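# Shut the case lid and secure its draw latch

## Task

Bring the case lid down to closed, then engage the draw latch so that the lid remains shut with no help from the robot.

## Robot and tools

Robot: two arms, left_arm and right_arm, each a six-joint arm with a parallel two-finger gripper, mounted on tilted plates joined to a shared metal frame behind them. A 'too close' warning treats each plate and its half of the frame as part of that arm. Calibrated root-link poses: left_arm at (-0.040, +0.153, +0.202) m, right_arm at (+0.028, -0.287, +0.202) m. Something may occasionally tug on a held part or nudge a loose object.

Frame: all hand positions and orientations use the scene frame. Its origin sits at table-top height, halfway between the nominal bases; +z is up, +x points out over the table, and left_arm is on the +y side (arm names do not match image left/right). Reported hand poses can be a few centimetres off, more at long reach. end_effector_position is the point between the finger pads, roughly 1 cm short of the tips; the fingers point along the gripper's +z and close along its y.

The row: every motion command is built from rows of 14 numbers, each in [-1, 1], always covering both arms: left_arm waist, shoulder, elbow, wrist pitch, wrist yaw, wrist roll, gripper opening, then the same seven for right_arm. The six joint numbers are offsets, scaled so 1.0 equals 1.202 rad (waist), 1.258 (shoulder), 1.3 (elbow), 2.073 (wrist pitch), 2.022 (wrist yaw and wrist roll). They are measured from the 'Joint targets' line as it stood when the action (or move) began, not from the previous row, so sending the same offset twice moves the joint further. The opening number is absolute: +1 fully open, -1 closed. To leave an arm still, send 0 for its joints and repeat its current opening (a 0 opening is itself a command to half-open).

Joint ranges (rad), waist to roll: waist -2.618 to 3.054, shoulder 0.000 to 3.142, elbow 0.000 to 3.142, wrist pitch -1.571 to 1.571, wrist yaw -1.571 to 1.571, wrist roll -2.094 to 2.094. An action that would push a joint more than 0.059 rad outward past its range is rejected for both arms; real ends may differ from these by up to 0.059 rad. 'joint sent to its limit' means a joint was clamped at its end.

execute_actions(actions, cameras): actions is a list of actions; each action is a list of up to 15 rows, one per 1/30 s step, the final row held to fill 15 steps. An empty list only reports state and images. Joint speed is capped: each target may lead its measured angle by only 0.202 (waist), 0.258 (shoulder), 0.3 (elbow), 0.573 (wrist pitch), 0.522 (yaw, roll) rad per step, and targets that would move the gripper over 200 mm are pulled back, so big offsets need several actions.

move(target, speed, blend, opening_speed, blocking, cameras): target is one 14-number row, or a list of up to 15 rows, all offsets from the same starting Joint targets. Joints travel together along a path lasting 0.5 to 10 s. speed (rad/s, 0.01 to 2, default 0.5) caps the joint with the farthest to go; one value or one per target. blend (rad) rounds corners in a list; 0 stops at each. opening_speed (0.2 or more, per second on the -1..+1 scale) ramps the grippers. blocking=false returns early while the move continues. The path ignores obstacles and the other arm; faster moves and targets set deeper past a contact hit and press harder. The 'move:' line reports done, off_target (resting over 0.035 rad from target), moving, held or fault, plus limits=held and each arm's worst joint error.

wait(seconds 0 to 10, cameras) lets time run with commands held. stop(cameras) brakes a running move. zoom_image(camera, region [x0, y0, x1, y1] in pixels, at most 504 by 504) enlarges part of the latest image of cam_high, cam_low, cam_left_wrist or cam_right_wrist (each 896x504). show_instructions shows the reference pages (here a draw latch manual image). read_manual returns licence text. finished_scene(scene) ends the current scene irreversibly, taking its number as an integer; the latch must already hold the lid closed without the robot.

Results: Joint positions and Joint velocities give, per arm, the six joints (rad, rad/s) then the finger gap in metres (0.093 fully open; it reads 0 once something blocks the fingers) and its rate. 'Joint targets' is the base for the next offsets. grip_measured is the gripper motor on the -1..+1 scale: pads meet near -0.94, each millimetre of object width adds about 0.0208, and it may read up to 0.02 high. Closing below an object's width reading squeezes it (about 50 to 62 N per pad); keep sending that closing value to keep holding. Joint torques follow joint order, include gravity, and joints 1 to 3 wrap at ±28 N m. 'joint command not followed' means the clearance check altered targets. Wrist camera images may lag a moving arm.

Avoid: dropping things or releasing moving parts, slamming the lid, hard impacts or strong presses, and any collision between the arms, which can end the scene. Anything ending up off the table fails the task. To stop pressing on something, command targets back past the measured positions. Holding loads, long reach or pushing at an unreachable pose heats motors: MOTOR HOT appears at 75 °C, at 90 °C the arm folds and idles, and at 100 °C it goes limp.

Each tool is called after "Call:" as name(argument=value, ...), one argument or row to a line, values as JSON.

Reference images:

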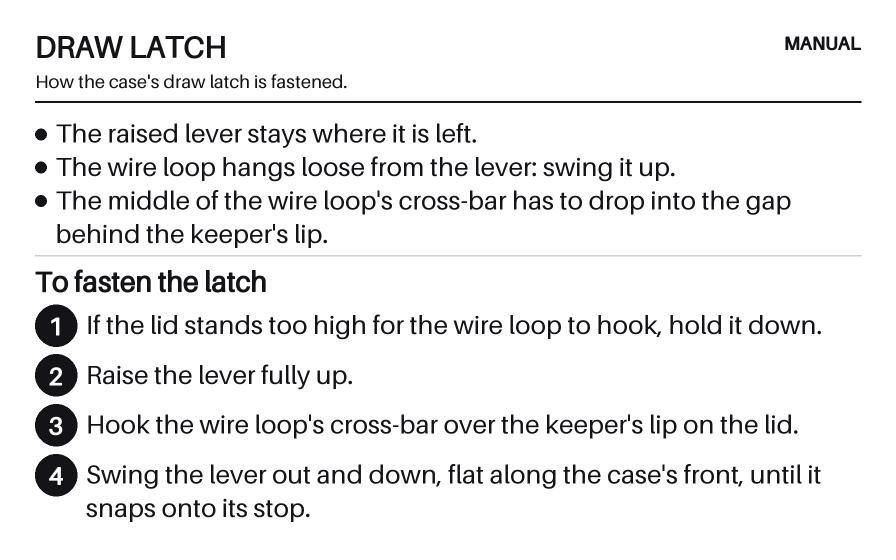

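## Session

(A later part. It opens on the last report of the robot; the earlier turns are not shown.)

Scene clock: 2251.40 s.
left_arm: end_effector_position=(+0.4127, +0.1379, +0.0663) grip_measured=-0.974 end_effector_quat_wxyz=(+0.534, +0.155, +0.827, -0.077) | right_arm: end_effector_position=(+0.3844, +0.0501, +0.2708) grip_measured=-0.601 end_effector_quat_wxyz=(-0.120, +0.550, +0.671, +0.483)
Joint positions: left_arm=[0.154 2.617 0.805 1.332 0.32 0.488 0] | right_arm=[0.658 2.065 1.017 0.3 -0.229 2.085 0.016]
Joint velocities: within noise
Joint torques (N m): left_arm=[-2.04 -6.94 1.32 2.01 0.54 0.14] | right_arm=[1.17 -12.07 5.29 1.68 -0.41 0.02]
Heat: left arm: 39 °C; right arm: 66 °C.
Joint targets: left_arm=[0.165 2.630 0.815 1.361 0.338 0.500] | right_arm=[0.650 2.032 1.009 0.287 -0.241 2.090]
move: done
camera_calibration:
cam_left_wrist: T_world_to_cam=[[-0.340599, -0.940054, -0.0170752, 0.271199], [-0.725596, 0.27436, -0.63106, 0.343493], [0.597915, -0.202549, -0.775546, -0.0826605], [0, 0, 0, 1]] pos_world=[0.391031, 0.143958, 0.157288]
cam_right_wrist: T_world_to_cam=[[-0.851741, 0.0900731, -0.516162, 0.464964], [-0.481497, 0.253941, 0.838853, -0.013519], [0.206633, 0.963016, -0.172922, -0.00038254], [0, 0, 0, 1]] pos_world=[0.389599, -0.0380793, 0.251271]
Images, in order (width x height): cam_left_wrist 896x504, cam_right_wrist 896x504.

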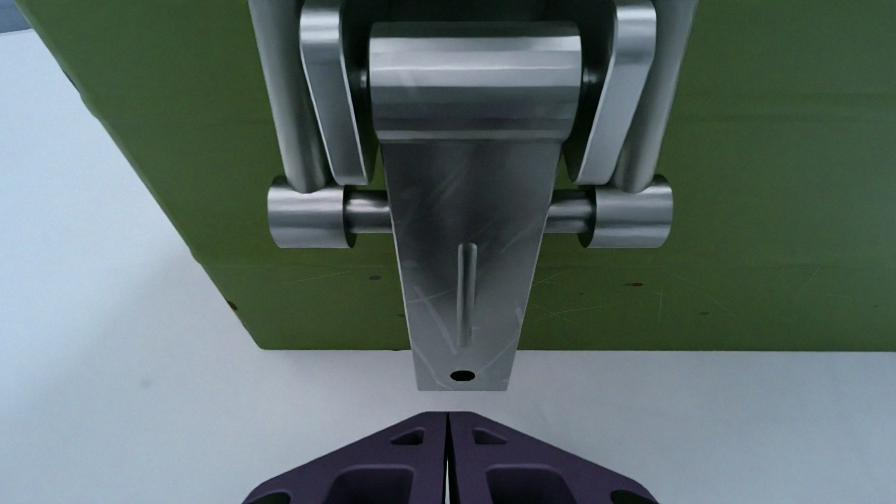

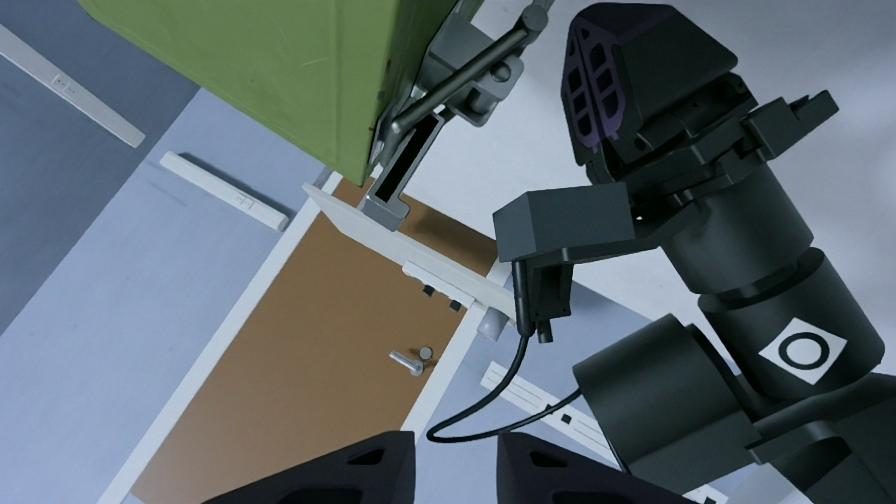

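Call:
execute_actions(
  actions=[],
)

Scene clock: 2276.40 s.
left_arm: end_effector_position=(+0.4127, +0.1378, +0.0665) grip_measured=-0.974 end_effector_quat_wxyz=(+0.535, +0.155, +0.827, -0.077) | right_arm: end_effector_position=(+0.3844, +0.0501, +0.2708) grip_measured=-0.601 end_effector_quat_wxyz=(-0.120, +0.550, +0.671, +0.483)
Joint positions: left_arm=[0.154 2.617 0.805 1.333 0.32 0.489 0] | right_arm=[0.658 2.065 1.017 0.3 -0.229 2.085 0.016]
Joint velocities: within noise
Joint torques (N m): left_arm=[-2.07 -6.95 1.32 2.01 0.56 0.14] | right_arm=[1.46 -12.18 5.31 1.68 -0.43 0]
Heat: left arm: 39 °C; right arm: 65 °C.
Joint targets: left_arm=[0.165 2.630 0.815 1.361 0.338 0.500] | right_arm=[0.650 2.032 1.009 0.287 -0.241 2.090]
Tool commands: left_gripper/opening=-0.98 right_gripper/opening=-0.6
camera_calibration:
cam_left_wrist: T_world_to_cam=[[-0.341145, -0.939848, -0.0175028, 0.27139], [-0.724761, 0.274839, -0.631811, 0.343327], [0.598616, -0.202854, -0.774925, -0.0828536], [0, 0, 0, 1]] pos_world=[0.391011, 0.143899, 0.157462]
cam_right_wrist: T_world_to_cam=[[-0.851741, 0.0900731, -0.516162, 0.464964], [-0.481497, 0.253941, 0.838853, -0.013519], [0.206633, 0.963016, -0.172922, -0.00038254], [0, 0, 0, 1]] pos_world=[0.389599, -0.0380793, 0.251271]

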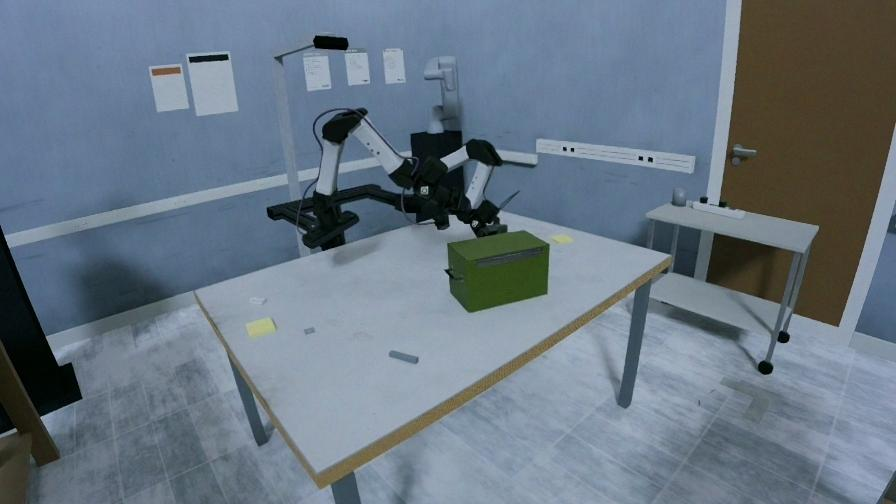

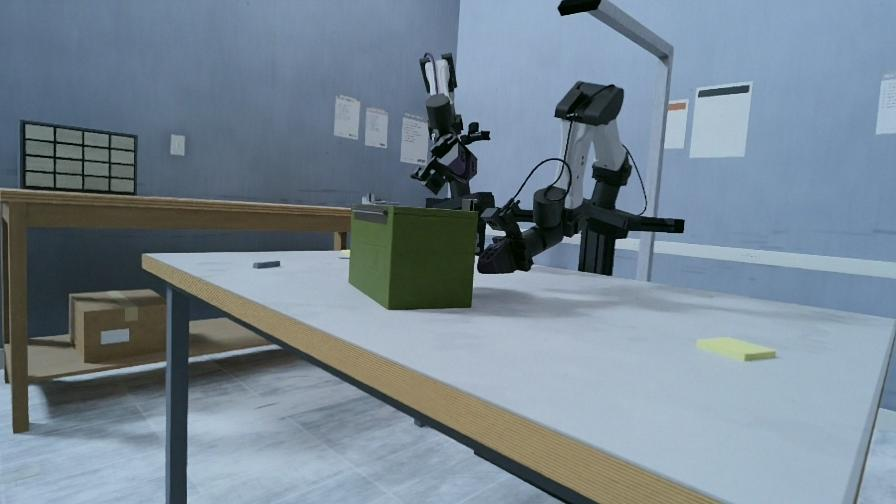

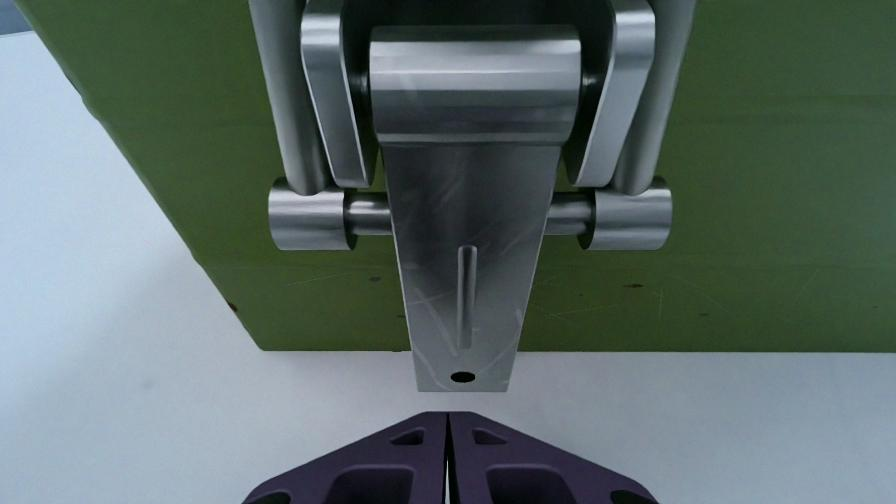

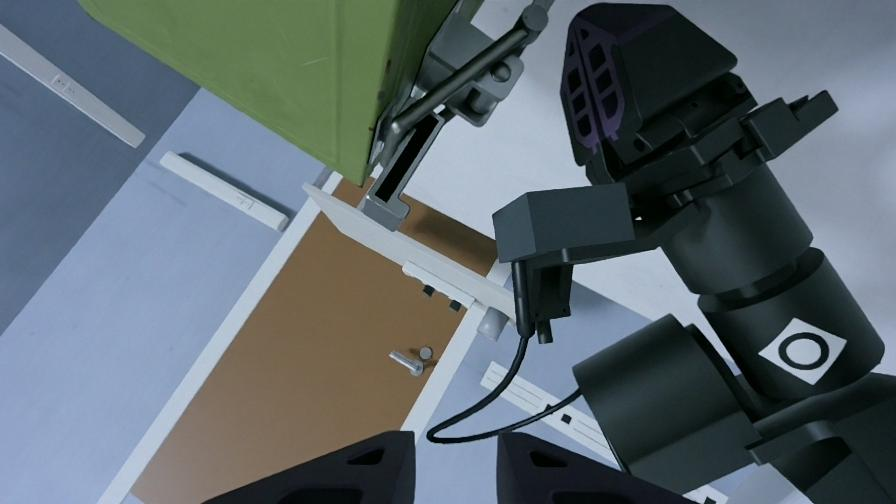

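Call:
zoom_image(
  camera="cam_right_wrist",
  region=[300, 0, 620, 240],
)

Scaled by 1.575 from the camera's 896x504 image, which has a finer 1280x720 frame.

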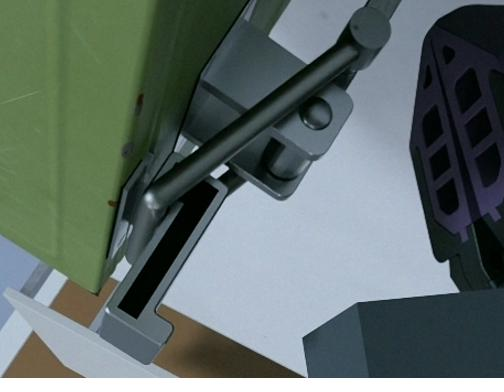

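Call:
move(
  target=[-0.012, 0.005, 0.025, -0.015, -0.006, 0, -0.98, 0,0,0,0,0,0,-0.6],
  speed=0.2,
  cameras=["cam_left_wrist","cam_right_wrist"],
)

Call:
zoom_image(
  camera="cam_right_wrist",
  region=[360, 0, 620, 200],
)

Scene clock: 2300.67 s.
left_arm: end_effector_position=(+0.4233, +0.1404, +0.0699) grip_measured=-0.974 end_effector_quat_wxyz=(+0.545, +0.154, +0.821, -0.072) | right_arm: end_effector_position=(+0.3844, +0.0501, +0.2708) grip_measured=-0.601 end_effector_quat_wxyz=(-0.120, +0.550, +0.671, +0.483)
Joint positions: left_arm=[0.154 2.623 0.838 1.331 0.32 0.489 0] | right_arm=[0.658 2.065 1.017 0.3 -0.229 2.085 0.016]
Joint velocities: within noise
Joint torques (N m): left_arm=[-3.54 -7.05 1.4 1.76 0.4 0.14] | right_arm=[1.33 -12.08 5.23 1.68 -0.37 0.01]
Heat: left arm: 39 °C; right arm: 65 °C.
Joint targets: left_arm=[0.150 2.636 0.848 1.330 0.326 0.500] | right_arm=[0.650 2.032 1.009 0.287 -0.241 2.090]
move: done
camera_calibration:
cam_left_wrist: T_world_to_cam=[[-0.334572, -0.941896, -0.0298934, 0.275832], [-0.710358, 0.272917, -0.648774, 0.347747], [0.619236, -0.195827, -0.760393, -0.0967734], [0, 0, 0, 1]] pos_world=[0.399236, 0.145948, 0.160269]
cam_right_wrist: T_world_to_cam=[[-0.851741, 0.0900731, -0.516162, 0.464964], [-0.481497, 0.253941, 0.838853, -0.013519], [0.206633, 0.963016, -0.172922, -0.00038254], [0, 0, 0, 1]] pos_world=[0.389599, -0.0380793, 0.251271]
Images, in order (width x height): cam_left_wrist 896x504, cam_right_wrist 896x504.

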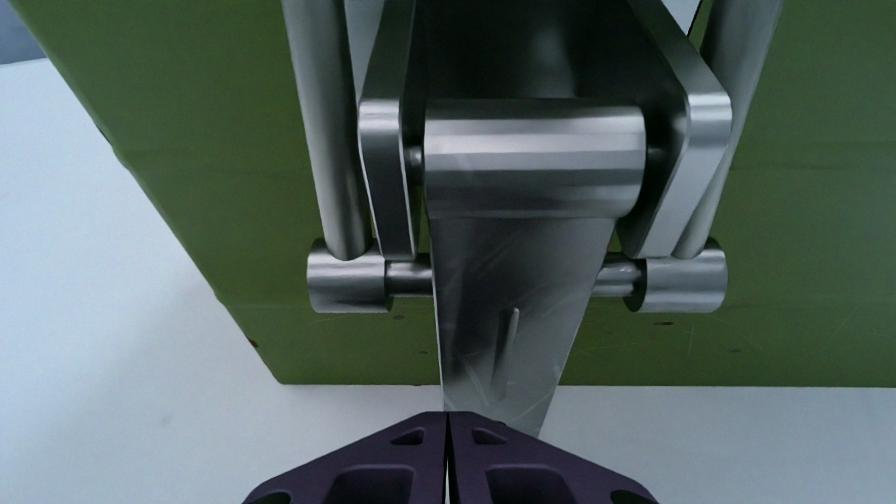

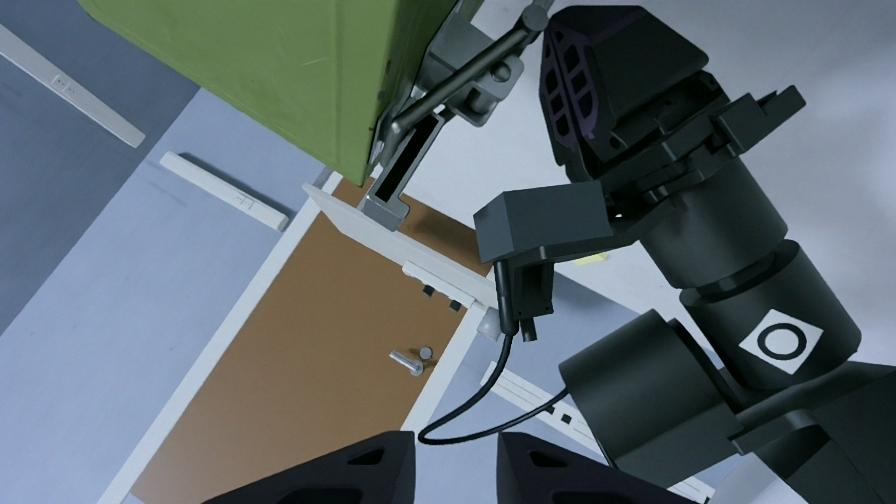

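Scaled by 1.938 from the camera's 896x504 image, which has a finer 1280x720 frame.

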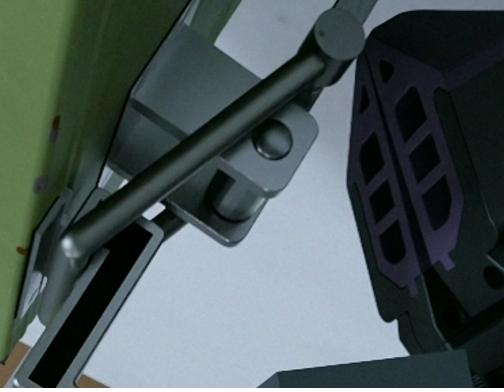

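Call:
move(
  target=[-0.022, 0.002, 0.01, -0.01, -0.006, 0, -0.98, 0,0,0,0,0,0,-0.6],
  speed=0.2,
  cameras=["cam_left_wrist","cam_right_wrist"],
)

Call:
zoom_image(
  camera="cam_right_wrist",
  region=[360, 0, 620, 200],
)

Scene clock: 2308.90 s.
left_arm: end_effector_position=(+0.4256, +0.1379, +0.0699) grip_measured=-0.974 end_effector_quat_wxyz=(+0.544, +0.157, +0.821, -0.073) | right_arm: end_effector_position=(+0.3844, +0.0501, +0.2708) grip_measured=-0.601 end_effector_quat_wxyz=(-0.120, +0.550, +0.671, +0.483)
Joint positions: left_arm=[0.147 2.623 0.847 1.32 0.317 0.489 0] | right_arm=[0.658 2.065 1.017 0.3 -0.229 2.085 0.016]
Joint velocities: within noise
Joint torques (N m): left_arm=[-5.55 -6.84 1.78 1.66 0.3 0.14] | right_arm=[1.31 -12.18 5.24 1.66 -0.39 0.01]
Heat: left arm: 39 °C; right arm: 64 °C.
Joint targets: left_arm=[0.124 2.639 0.861 1.309 0.314 0.500] | right_arm=[0.650 2.032 1.009 0.287 -0.241 2.090]
move: done
camera_calibration:
cam_left_wrist: T_world_to_cam=[[-0.338988, -0.940306, -0.030184, 0.275975], [-0.70995, 0.276731, -0.647604, 0.34931], [0.617299, -0.198101, -0.761379, -0.0974567], [0, 0, 0, 1]] pos_world=[0.401705, 0.14353, 0.160343]
cam_right_wrist: T_world_to_cam=[[-0.851741, 0.0900731, -0.516162, 0.464964], [-0.481497, 0.253941, 0.838853, -0.013519], [0.206633, 0.963016, -0.172922, -0.00038254], [0, 0, 0, 1]] pos_world=[0.389599, -0.0380793, 0.251271]
Images, in order (width x height): cam_left_wrist 896x504, cam_right_wrist 896x504.

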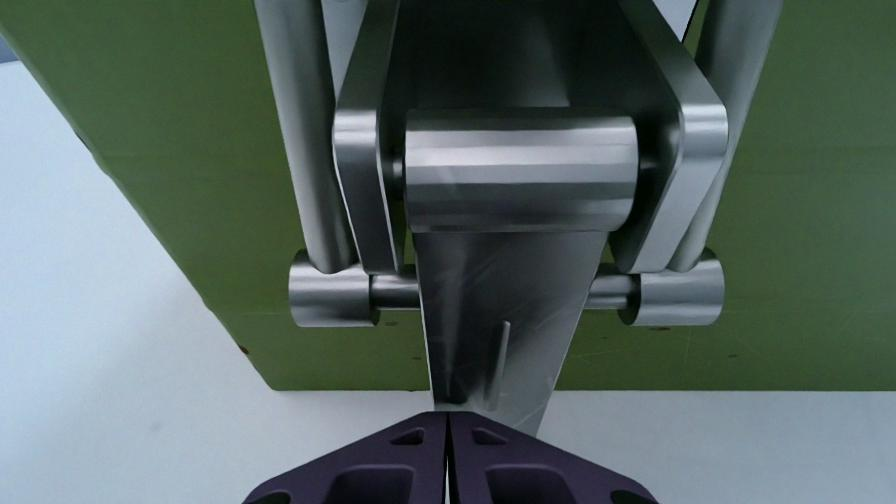

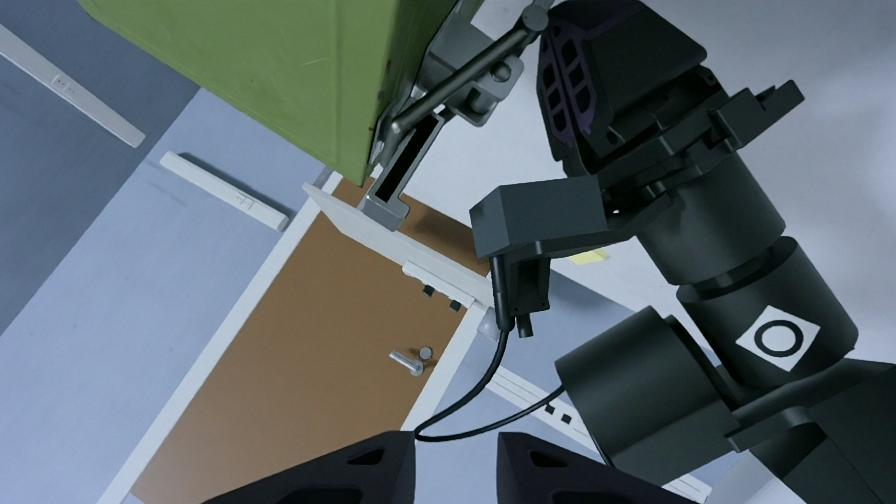

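Scaled by 1.938 from the camera's 896x504 image, which has a finer 1280x720 frame.

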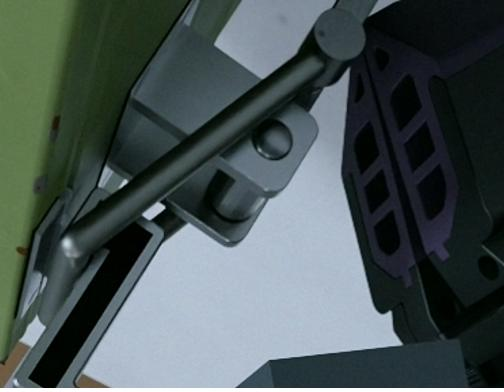

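Call:
move(
  target=[
    [0.03, -0.006, -0.03, 0.02, 0, 0, -0.98, 0,0,0,0,0,0,-0.6],
    [-0.012, -0.006, -0.03, 0.02, 0, 0, -0.98, 0,0,0,0,0,0,-0.6],
    [-0.012, 0.006, 0.03, -0.02, 0, 0, -0.98, 0,0,0,0,0,0,-0.6],
  ],
  speed=0.2,
  cameras=["cam_left_wrist","cam_right_wrist"],
)

Call:
zoom_image(
  camera="cam_right_wrist",
  region=[360, 0, 620, 200],
)

Scene clock: 2320.50 s.
left_arm: end_effector_position=(+0.4285, +0.1238, +0.0691) grip_measured=-0.974 end_effector_quat_wxyz=(+0.541, +0.169, +0.820, -0.085) | right_arm: end_effector_position=(+0.3844, +0.0501, +0.2708) grip_measured=-0.601 end_effector_quat_wxyz=(-0.120, +0.550, +0.671, +0.483)
Joint positions: left_arm=[0.12 2.629 0.868 1.29 0.323 0.489 0] | right_arm=[0.658 2.065 1.017 0.3 -0.229 2.085 0.016]
Joint velocities: within noise
Joint torques (N m): left_arm=[-4.3 -6.82 3.34 1.52 0.25 0.13] | right_arm=[1.36 -12.12 5.27 1.7 -0.37 0.01]
Heat: left arm: 39 °C; right arm: 64 °C.
Joint targets: left_arm=[0.109 2.646 0.900 1.268 0.314 0.500] | right_arm=[0.650 2.032 1.009 0.287 -0.241 2.090]
move: done
camera_calibration:
cam_left_wrist: T_world_to_cam=[[-0.371622, -0.928099, -0.0229984, 0.275607], [-0.70371, 0.297759, -0.645083, 0.349252], [0.605549, -0.223542, -0.763767, -0.09431], [0, 0, 0, 1]] pos_world=[0.405303, 0.130716, 0.159604]
cam_right_wrist: T_world_to_cam=[[-0.851741, 0.0900731, -0.516162, 0.464964], [-0.481497, 0.253941, 0.838853, -0.013519], [0.206633, 0.963016, -0.172922, -0.00038254], [0, 0, 0, 1]] pos_world=[0.389599, -0.0380793, 0.251271]
Images, in order (width x height): cam_left_wrist 896x504, cam_right_wrist 896x504.

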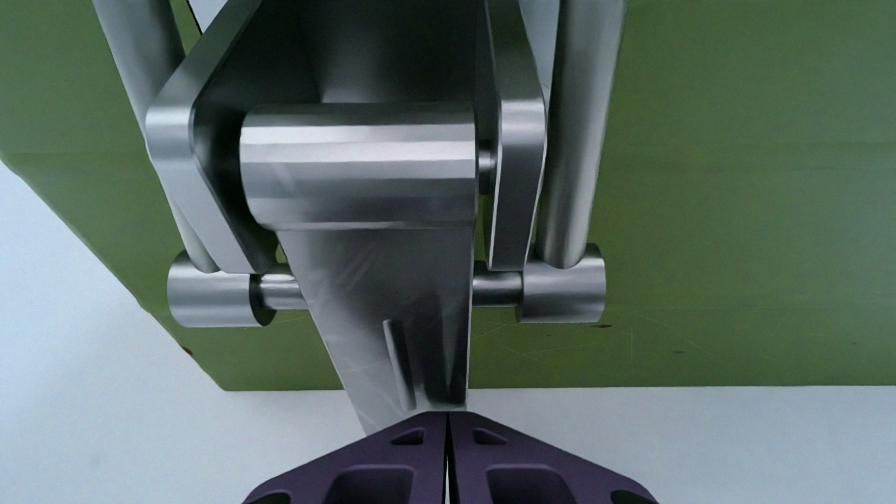

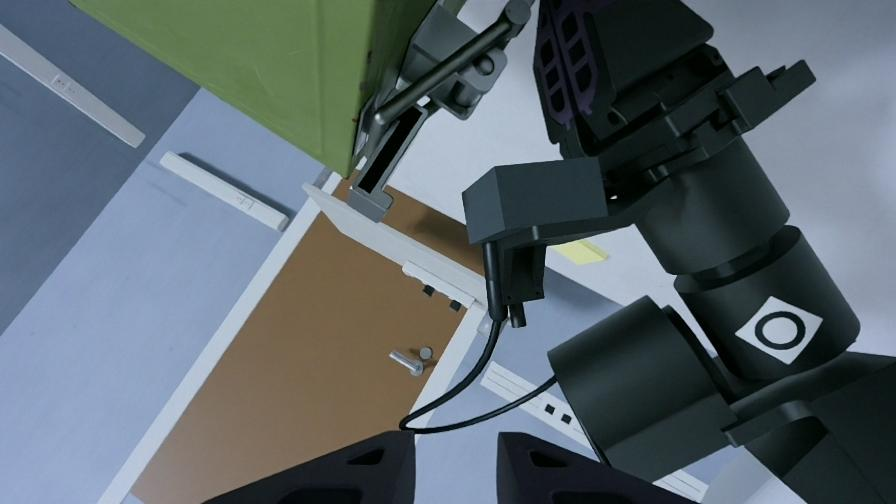

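Scaled by 1.938 from the camera's 896x504 image, which has a finer 1280x720 frame.

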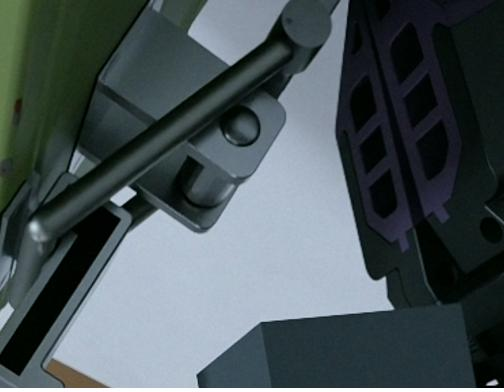

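Call:
move(
  target=[
    [0.015, -0.03, -0.09, 0.08, 0, 0, -0.98, 0,0,0,0,0,0,-0.6],
    [0.02, -0.66, -0.4, -0.2, 0, 0, -0.98, 0,0,0,0,0,0,-0.6],
  ],
  speed=0.4,
  blend=0.03,
  cameras=["cam_left_wrist","cam_right_wrist"],
)

Call:
zoom_image(
  camera="cam_right_wrist",
  region=[300, 0, 600, 240],
)

Scene clock: 2328.47 s.
left_arm: end_effector_position=(+0.3337, +0.1424, +0.1846) grip_measured=-0.974 end_effector_quat_wxyz=(+0.486, +0.171, +0.850, -0.110) | right_arm: end_effector_position=(+0.3844, +0.0501, +0.2708) grip_measured=-0.601 end_effector_quat_wxyz=(-0.120, +0.550, +0.671, +0.483)
Joint positions: left_arm=[0.123 1.847 0.385 0.856 0.322 0.489 0] | right_arm=[0.658 2.065 1.017 0.3 -0.229 2.085 0.016]
Joint velocities: within noise
Joint torques (N m): left_arm=[-1.07 -8.1 1.63 1.62 0.27 0.15] | right_arm=[1.37 -12.1 5.26 1.68 -0.41 -0.01]
Heat: left arm: 40 °C; right arm: 64 °C.
Joint targets: left_arm=[0.133 1.816 0.380 0.853 0.314 0.500] | right_arm=[0.650 2.032 1.009 0.287 -0.241 2.090]
move: done
camera_calibration:
cam_left_wrist: T_world_to_cam=[[-0.397486, -0.916613, 0.0427322, 0.255184], [-0.773495, 0.309642, -0.553016, 0.35613], [0.49367, -0.252869, -0.832074, 0.109597], [0, 0, 0, 1]] pos_world=[0.322792, 0.151346, 0.277234]
cam_right_wrist: T_world_to_cam=[[-0.851741, 0.0900731, -0.516162, 0.464964], [-0.481497, 0.253941, 0.838853, -0.013519], [0.206633, 0.963016, -0.172922, -0.00038254], [0, 0, 0, 1]] pos_world=[0.389599, -0.0380793, 0.251271]
Images, in order (width x height): cam_left_wrist 896x504, cam_right_wrist 896x504.

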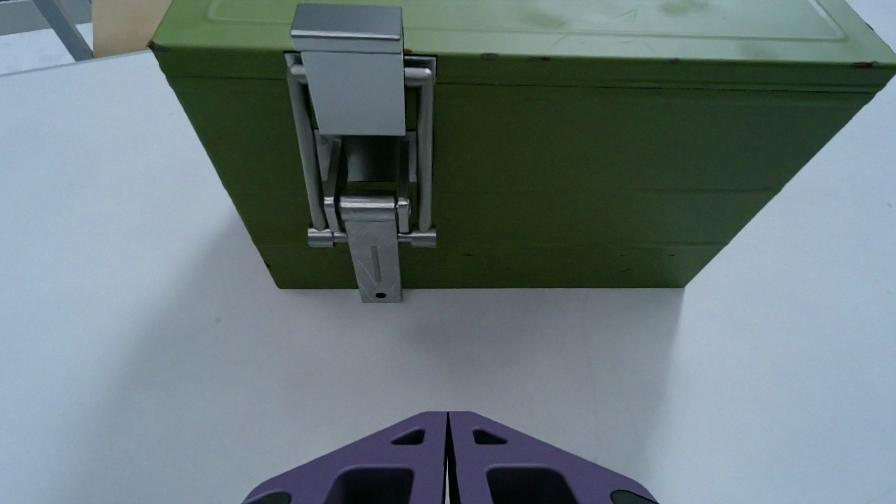

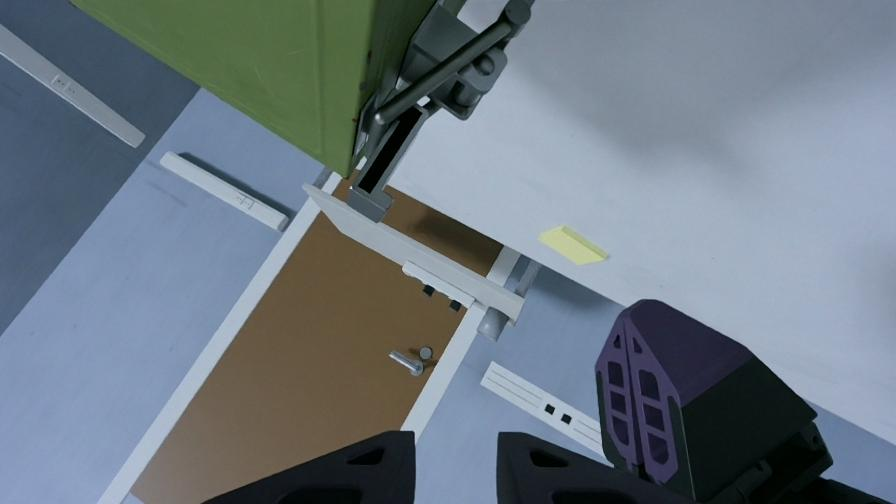

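Scaled by 1.680 from the camera's 896x504 image, which has a finer 1280x720 frame.

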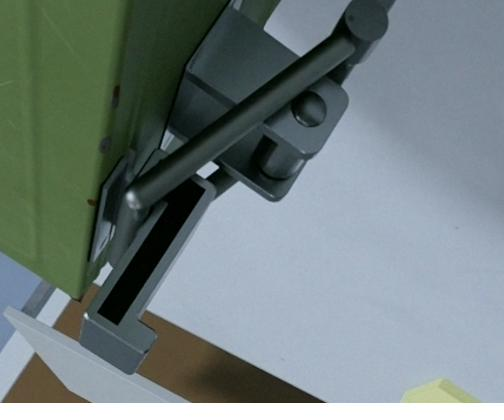

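Call:
finished_scene(
  scene=2,
)

The scene is finished: the task was done.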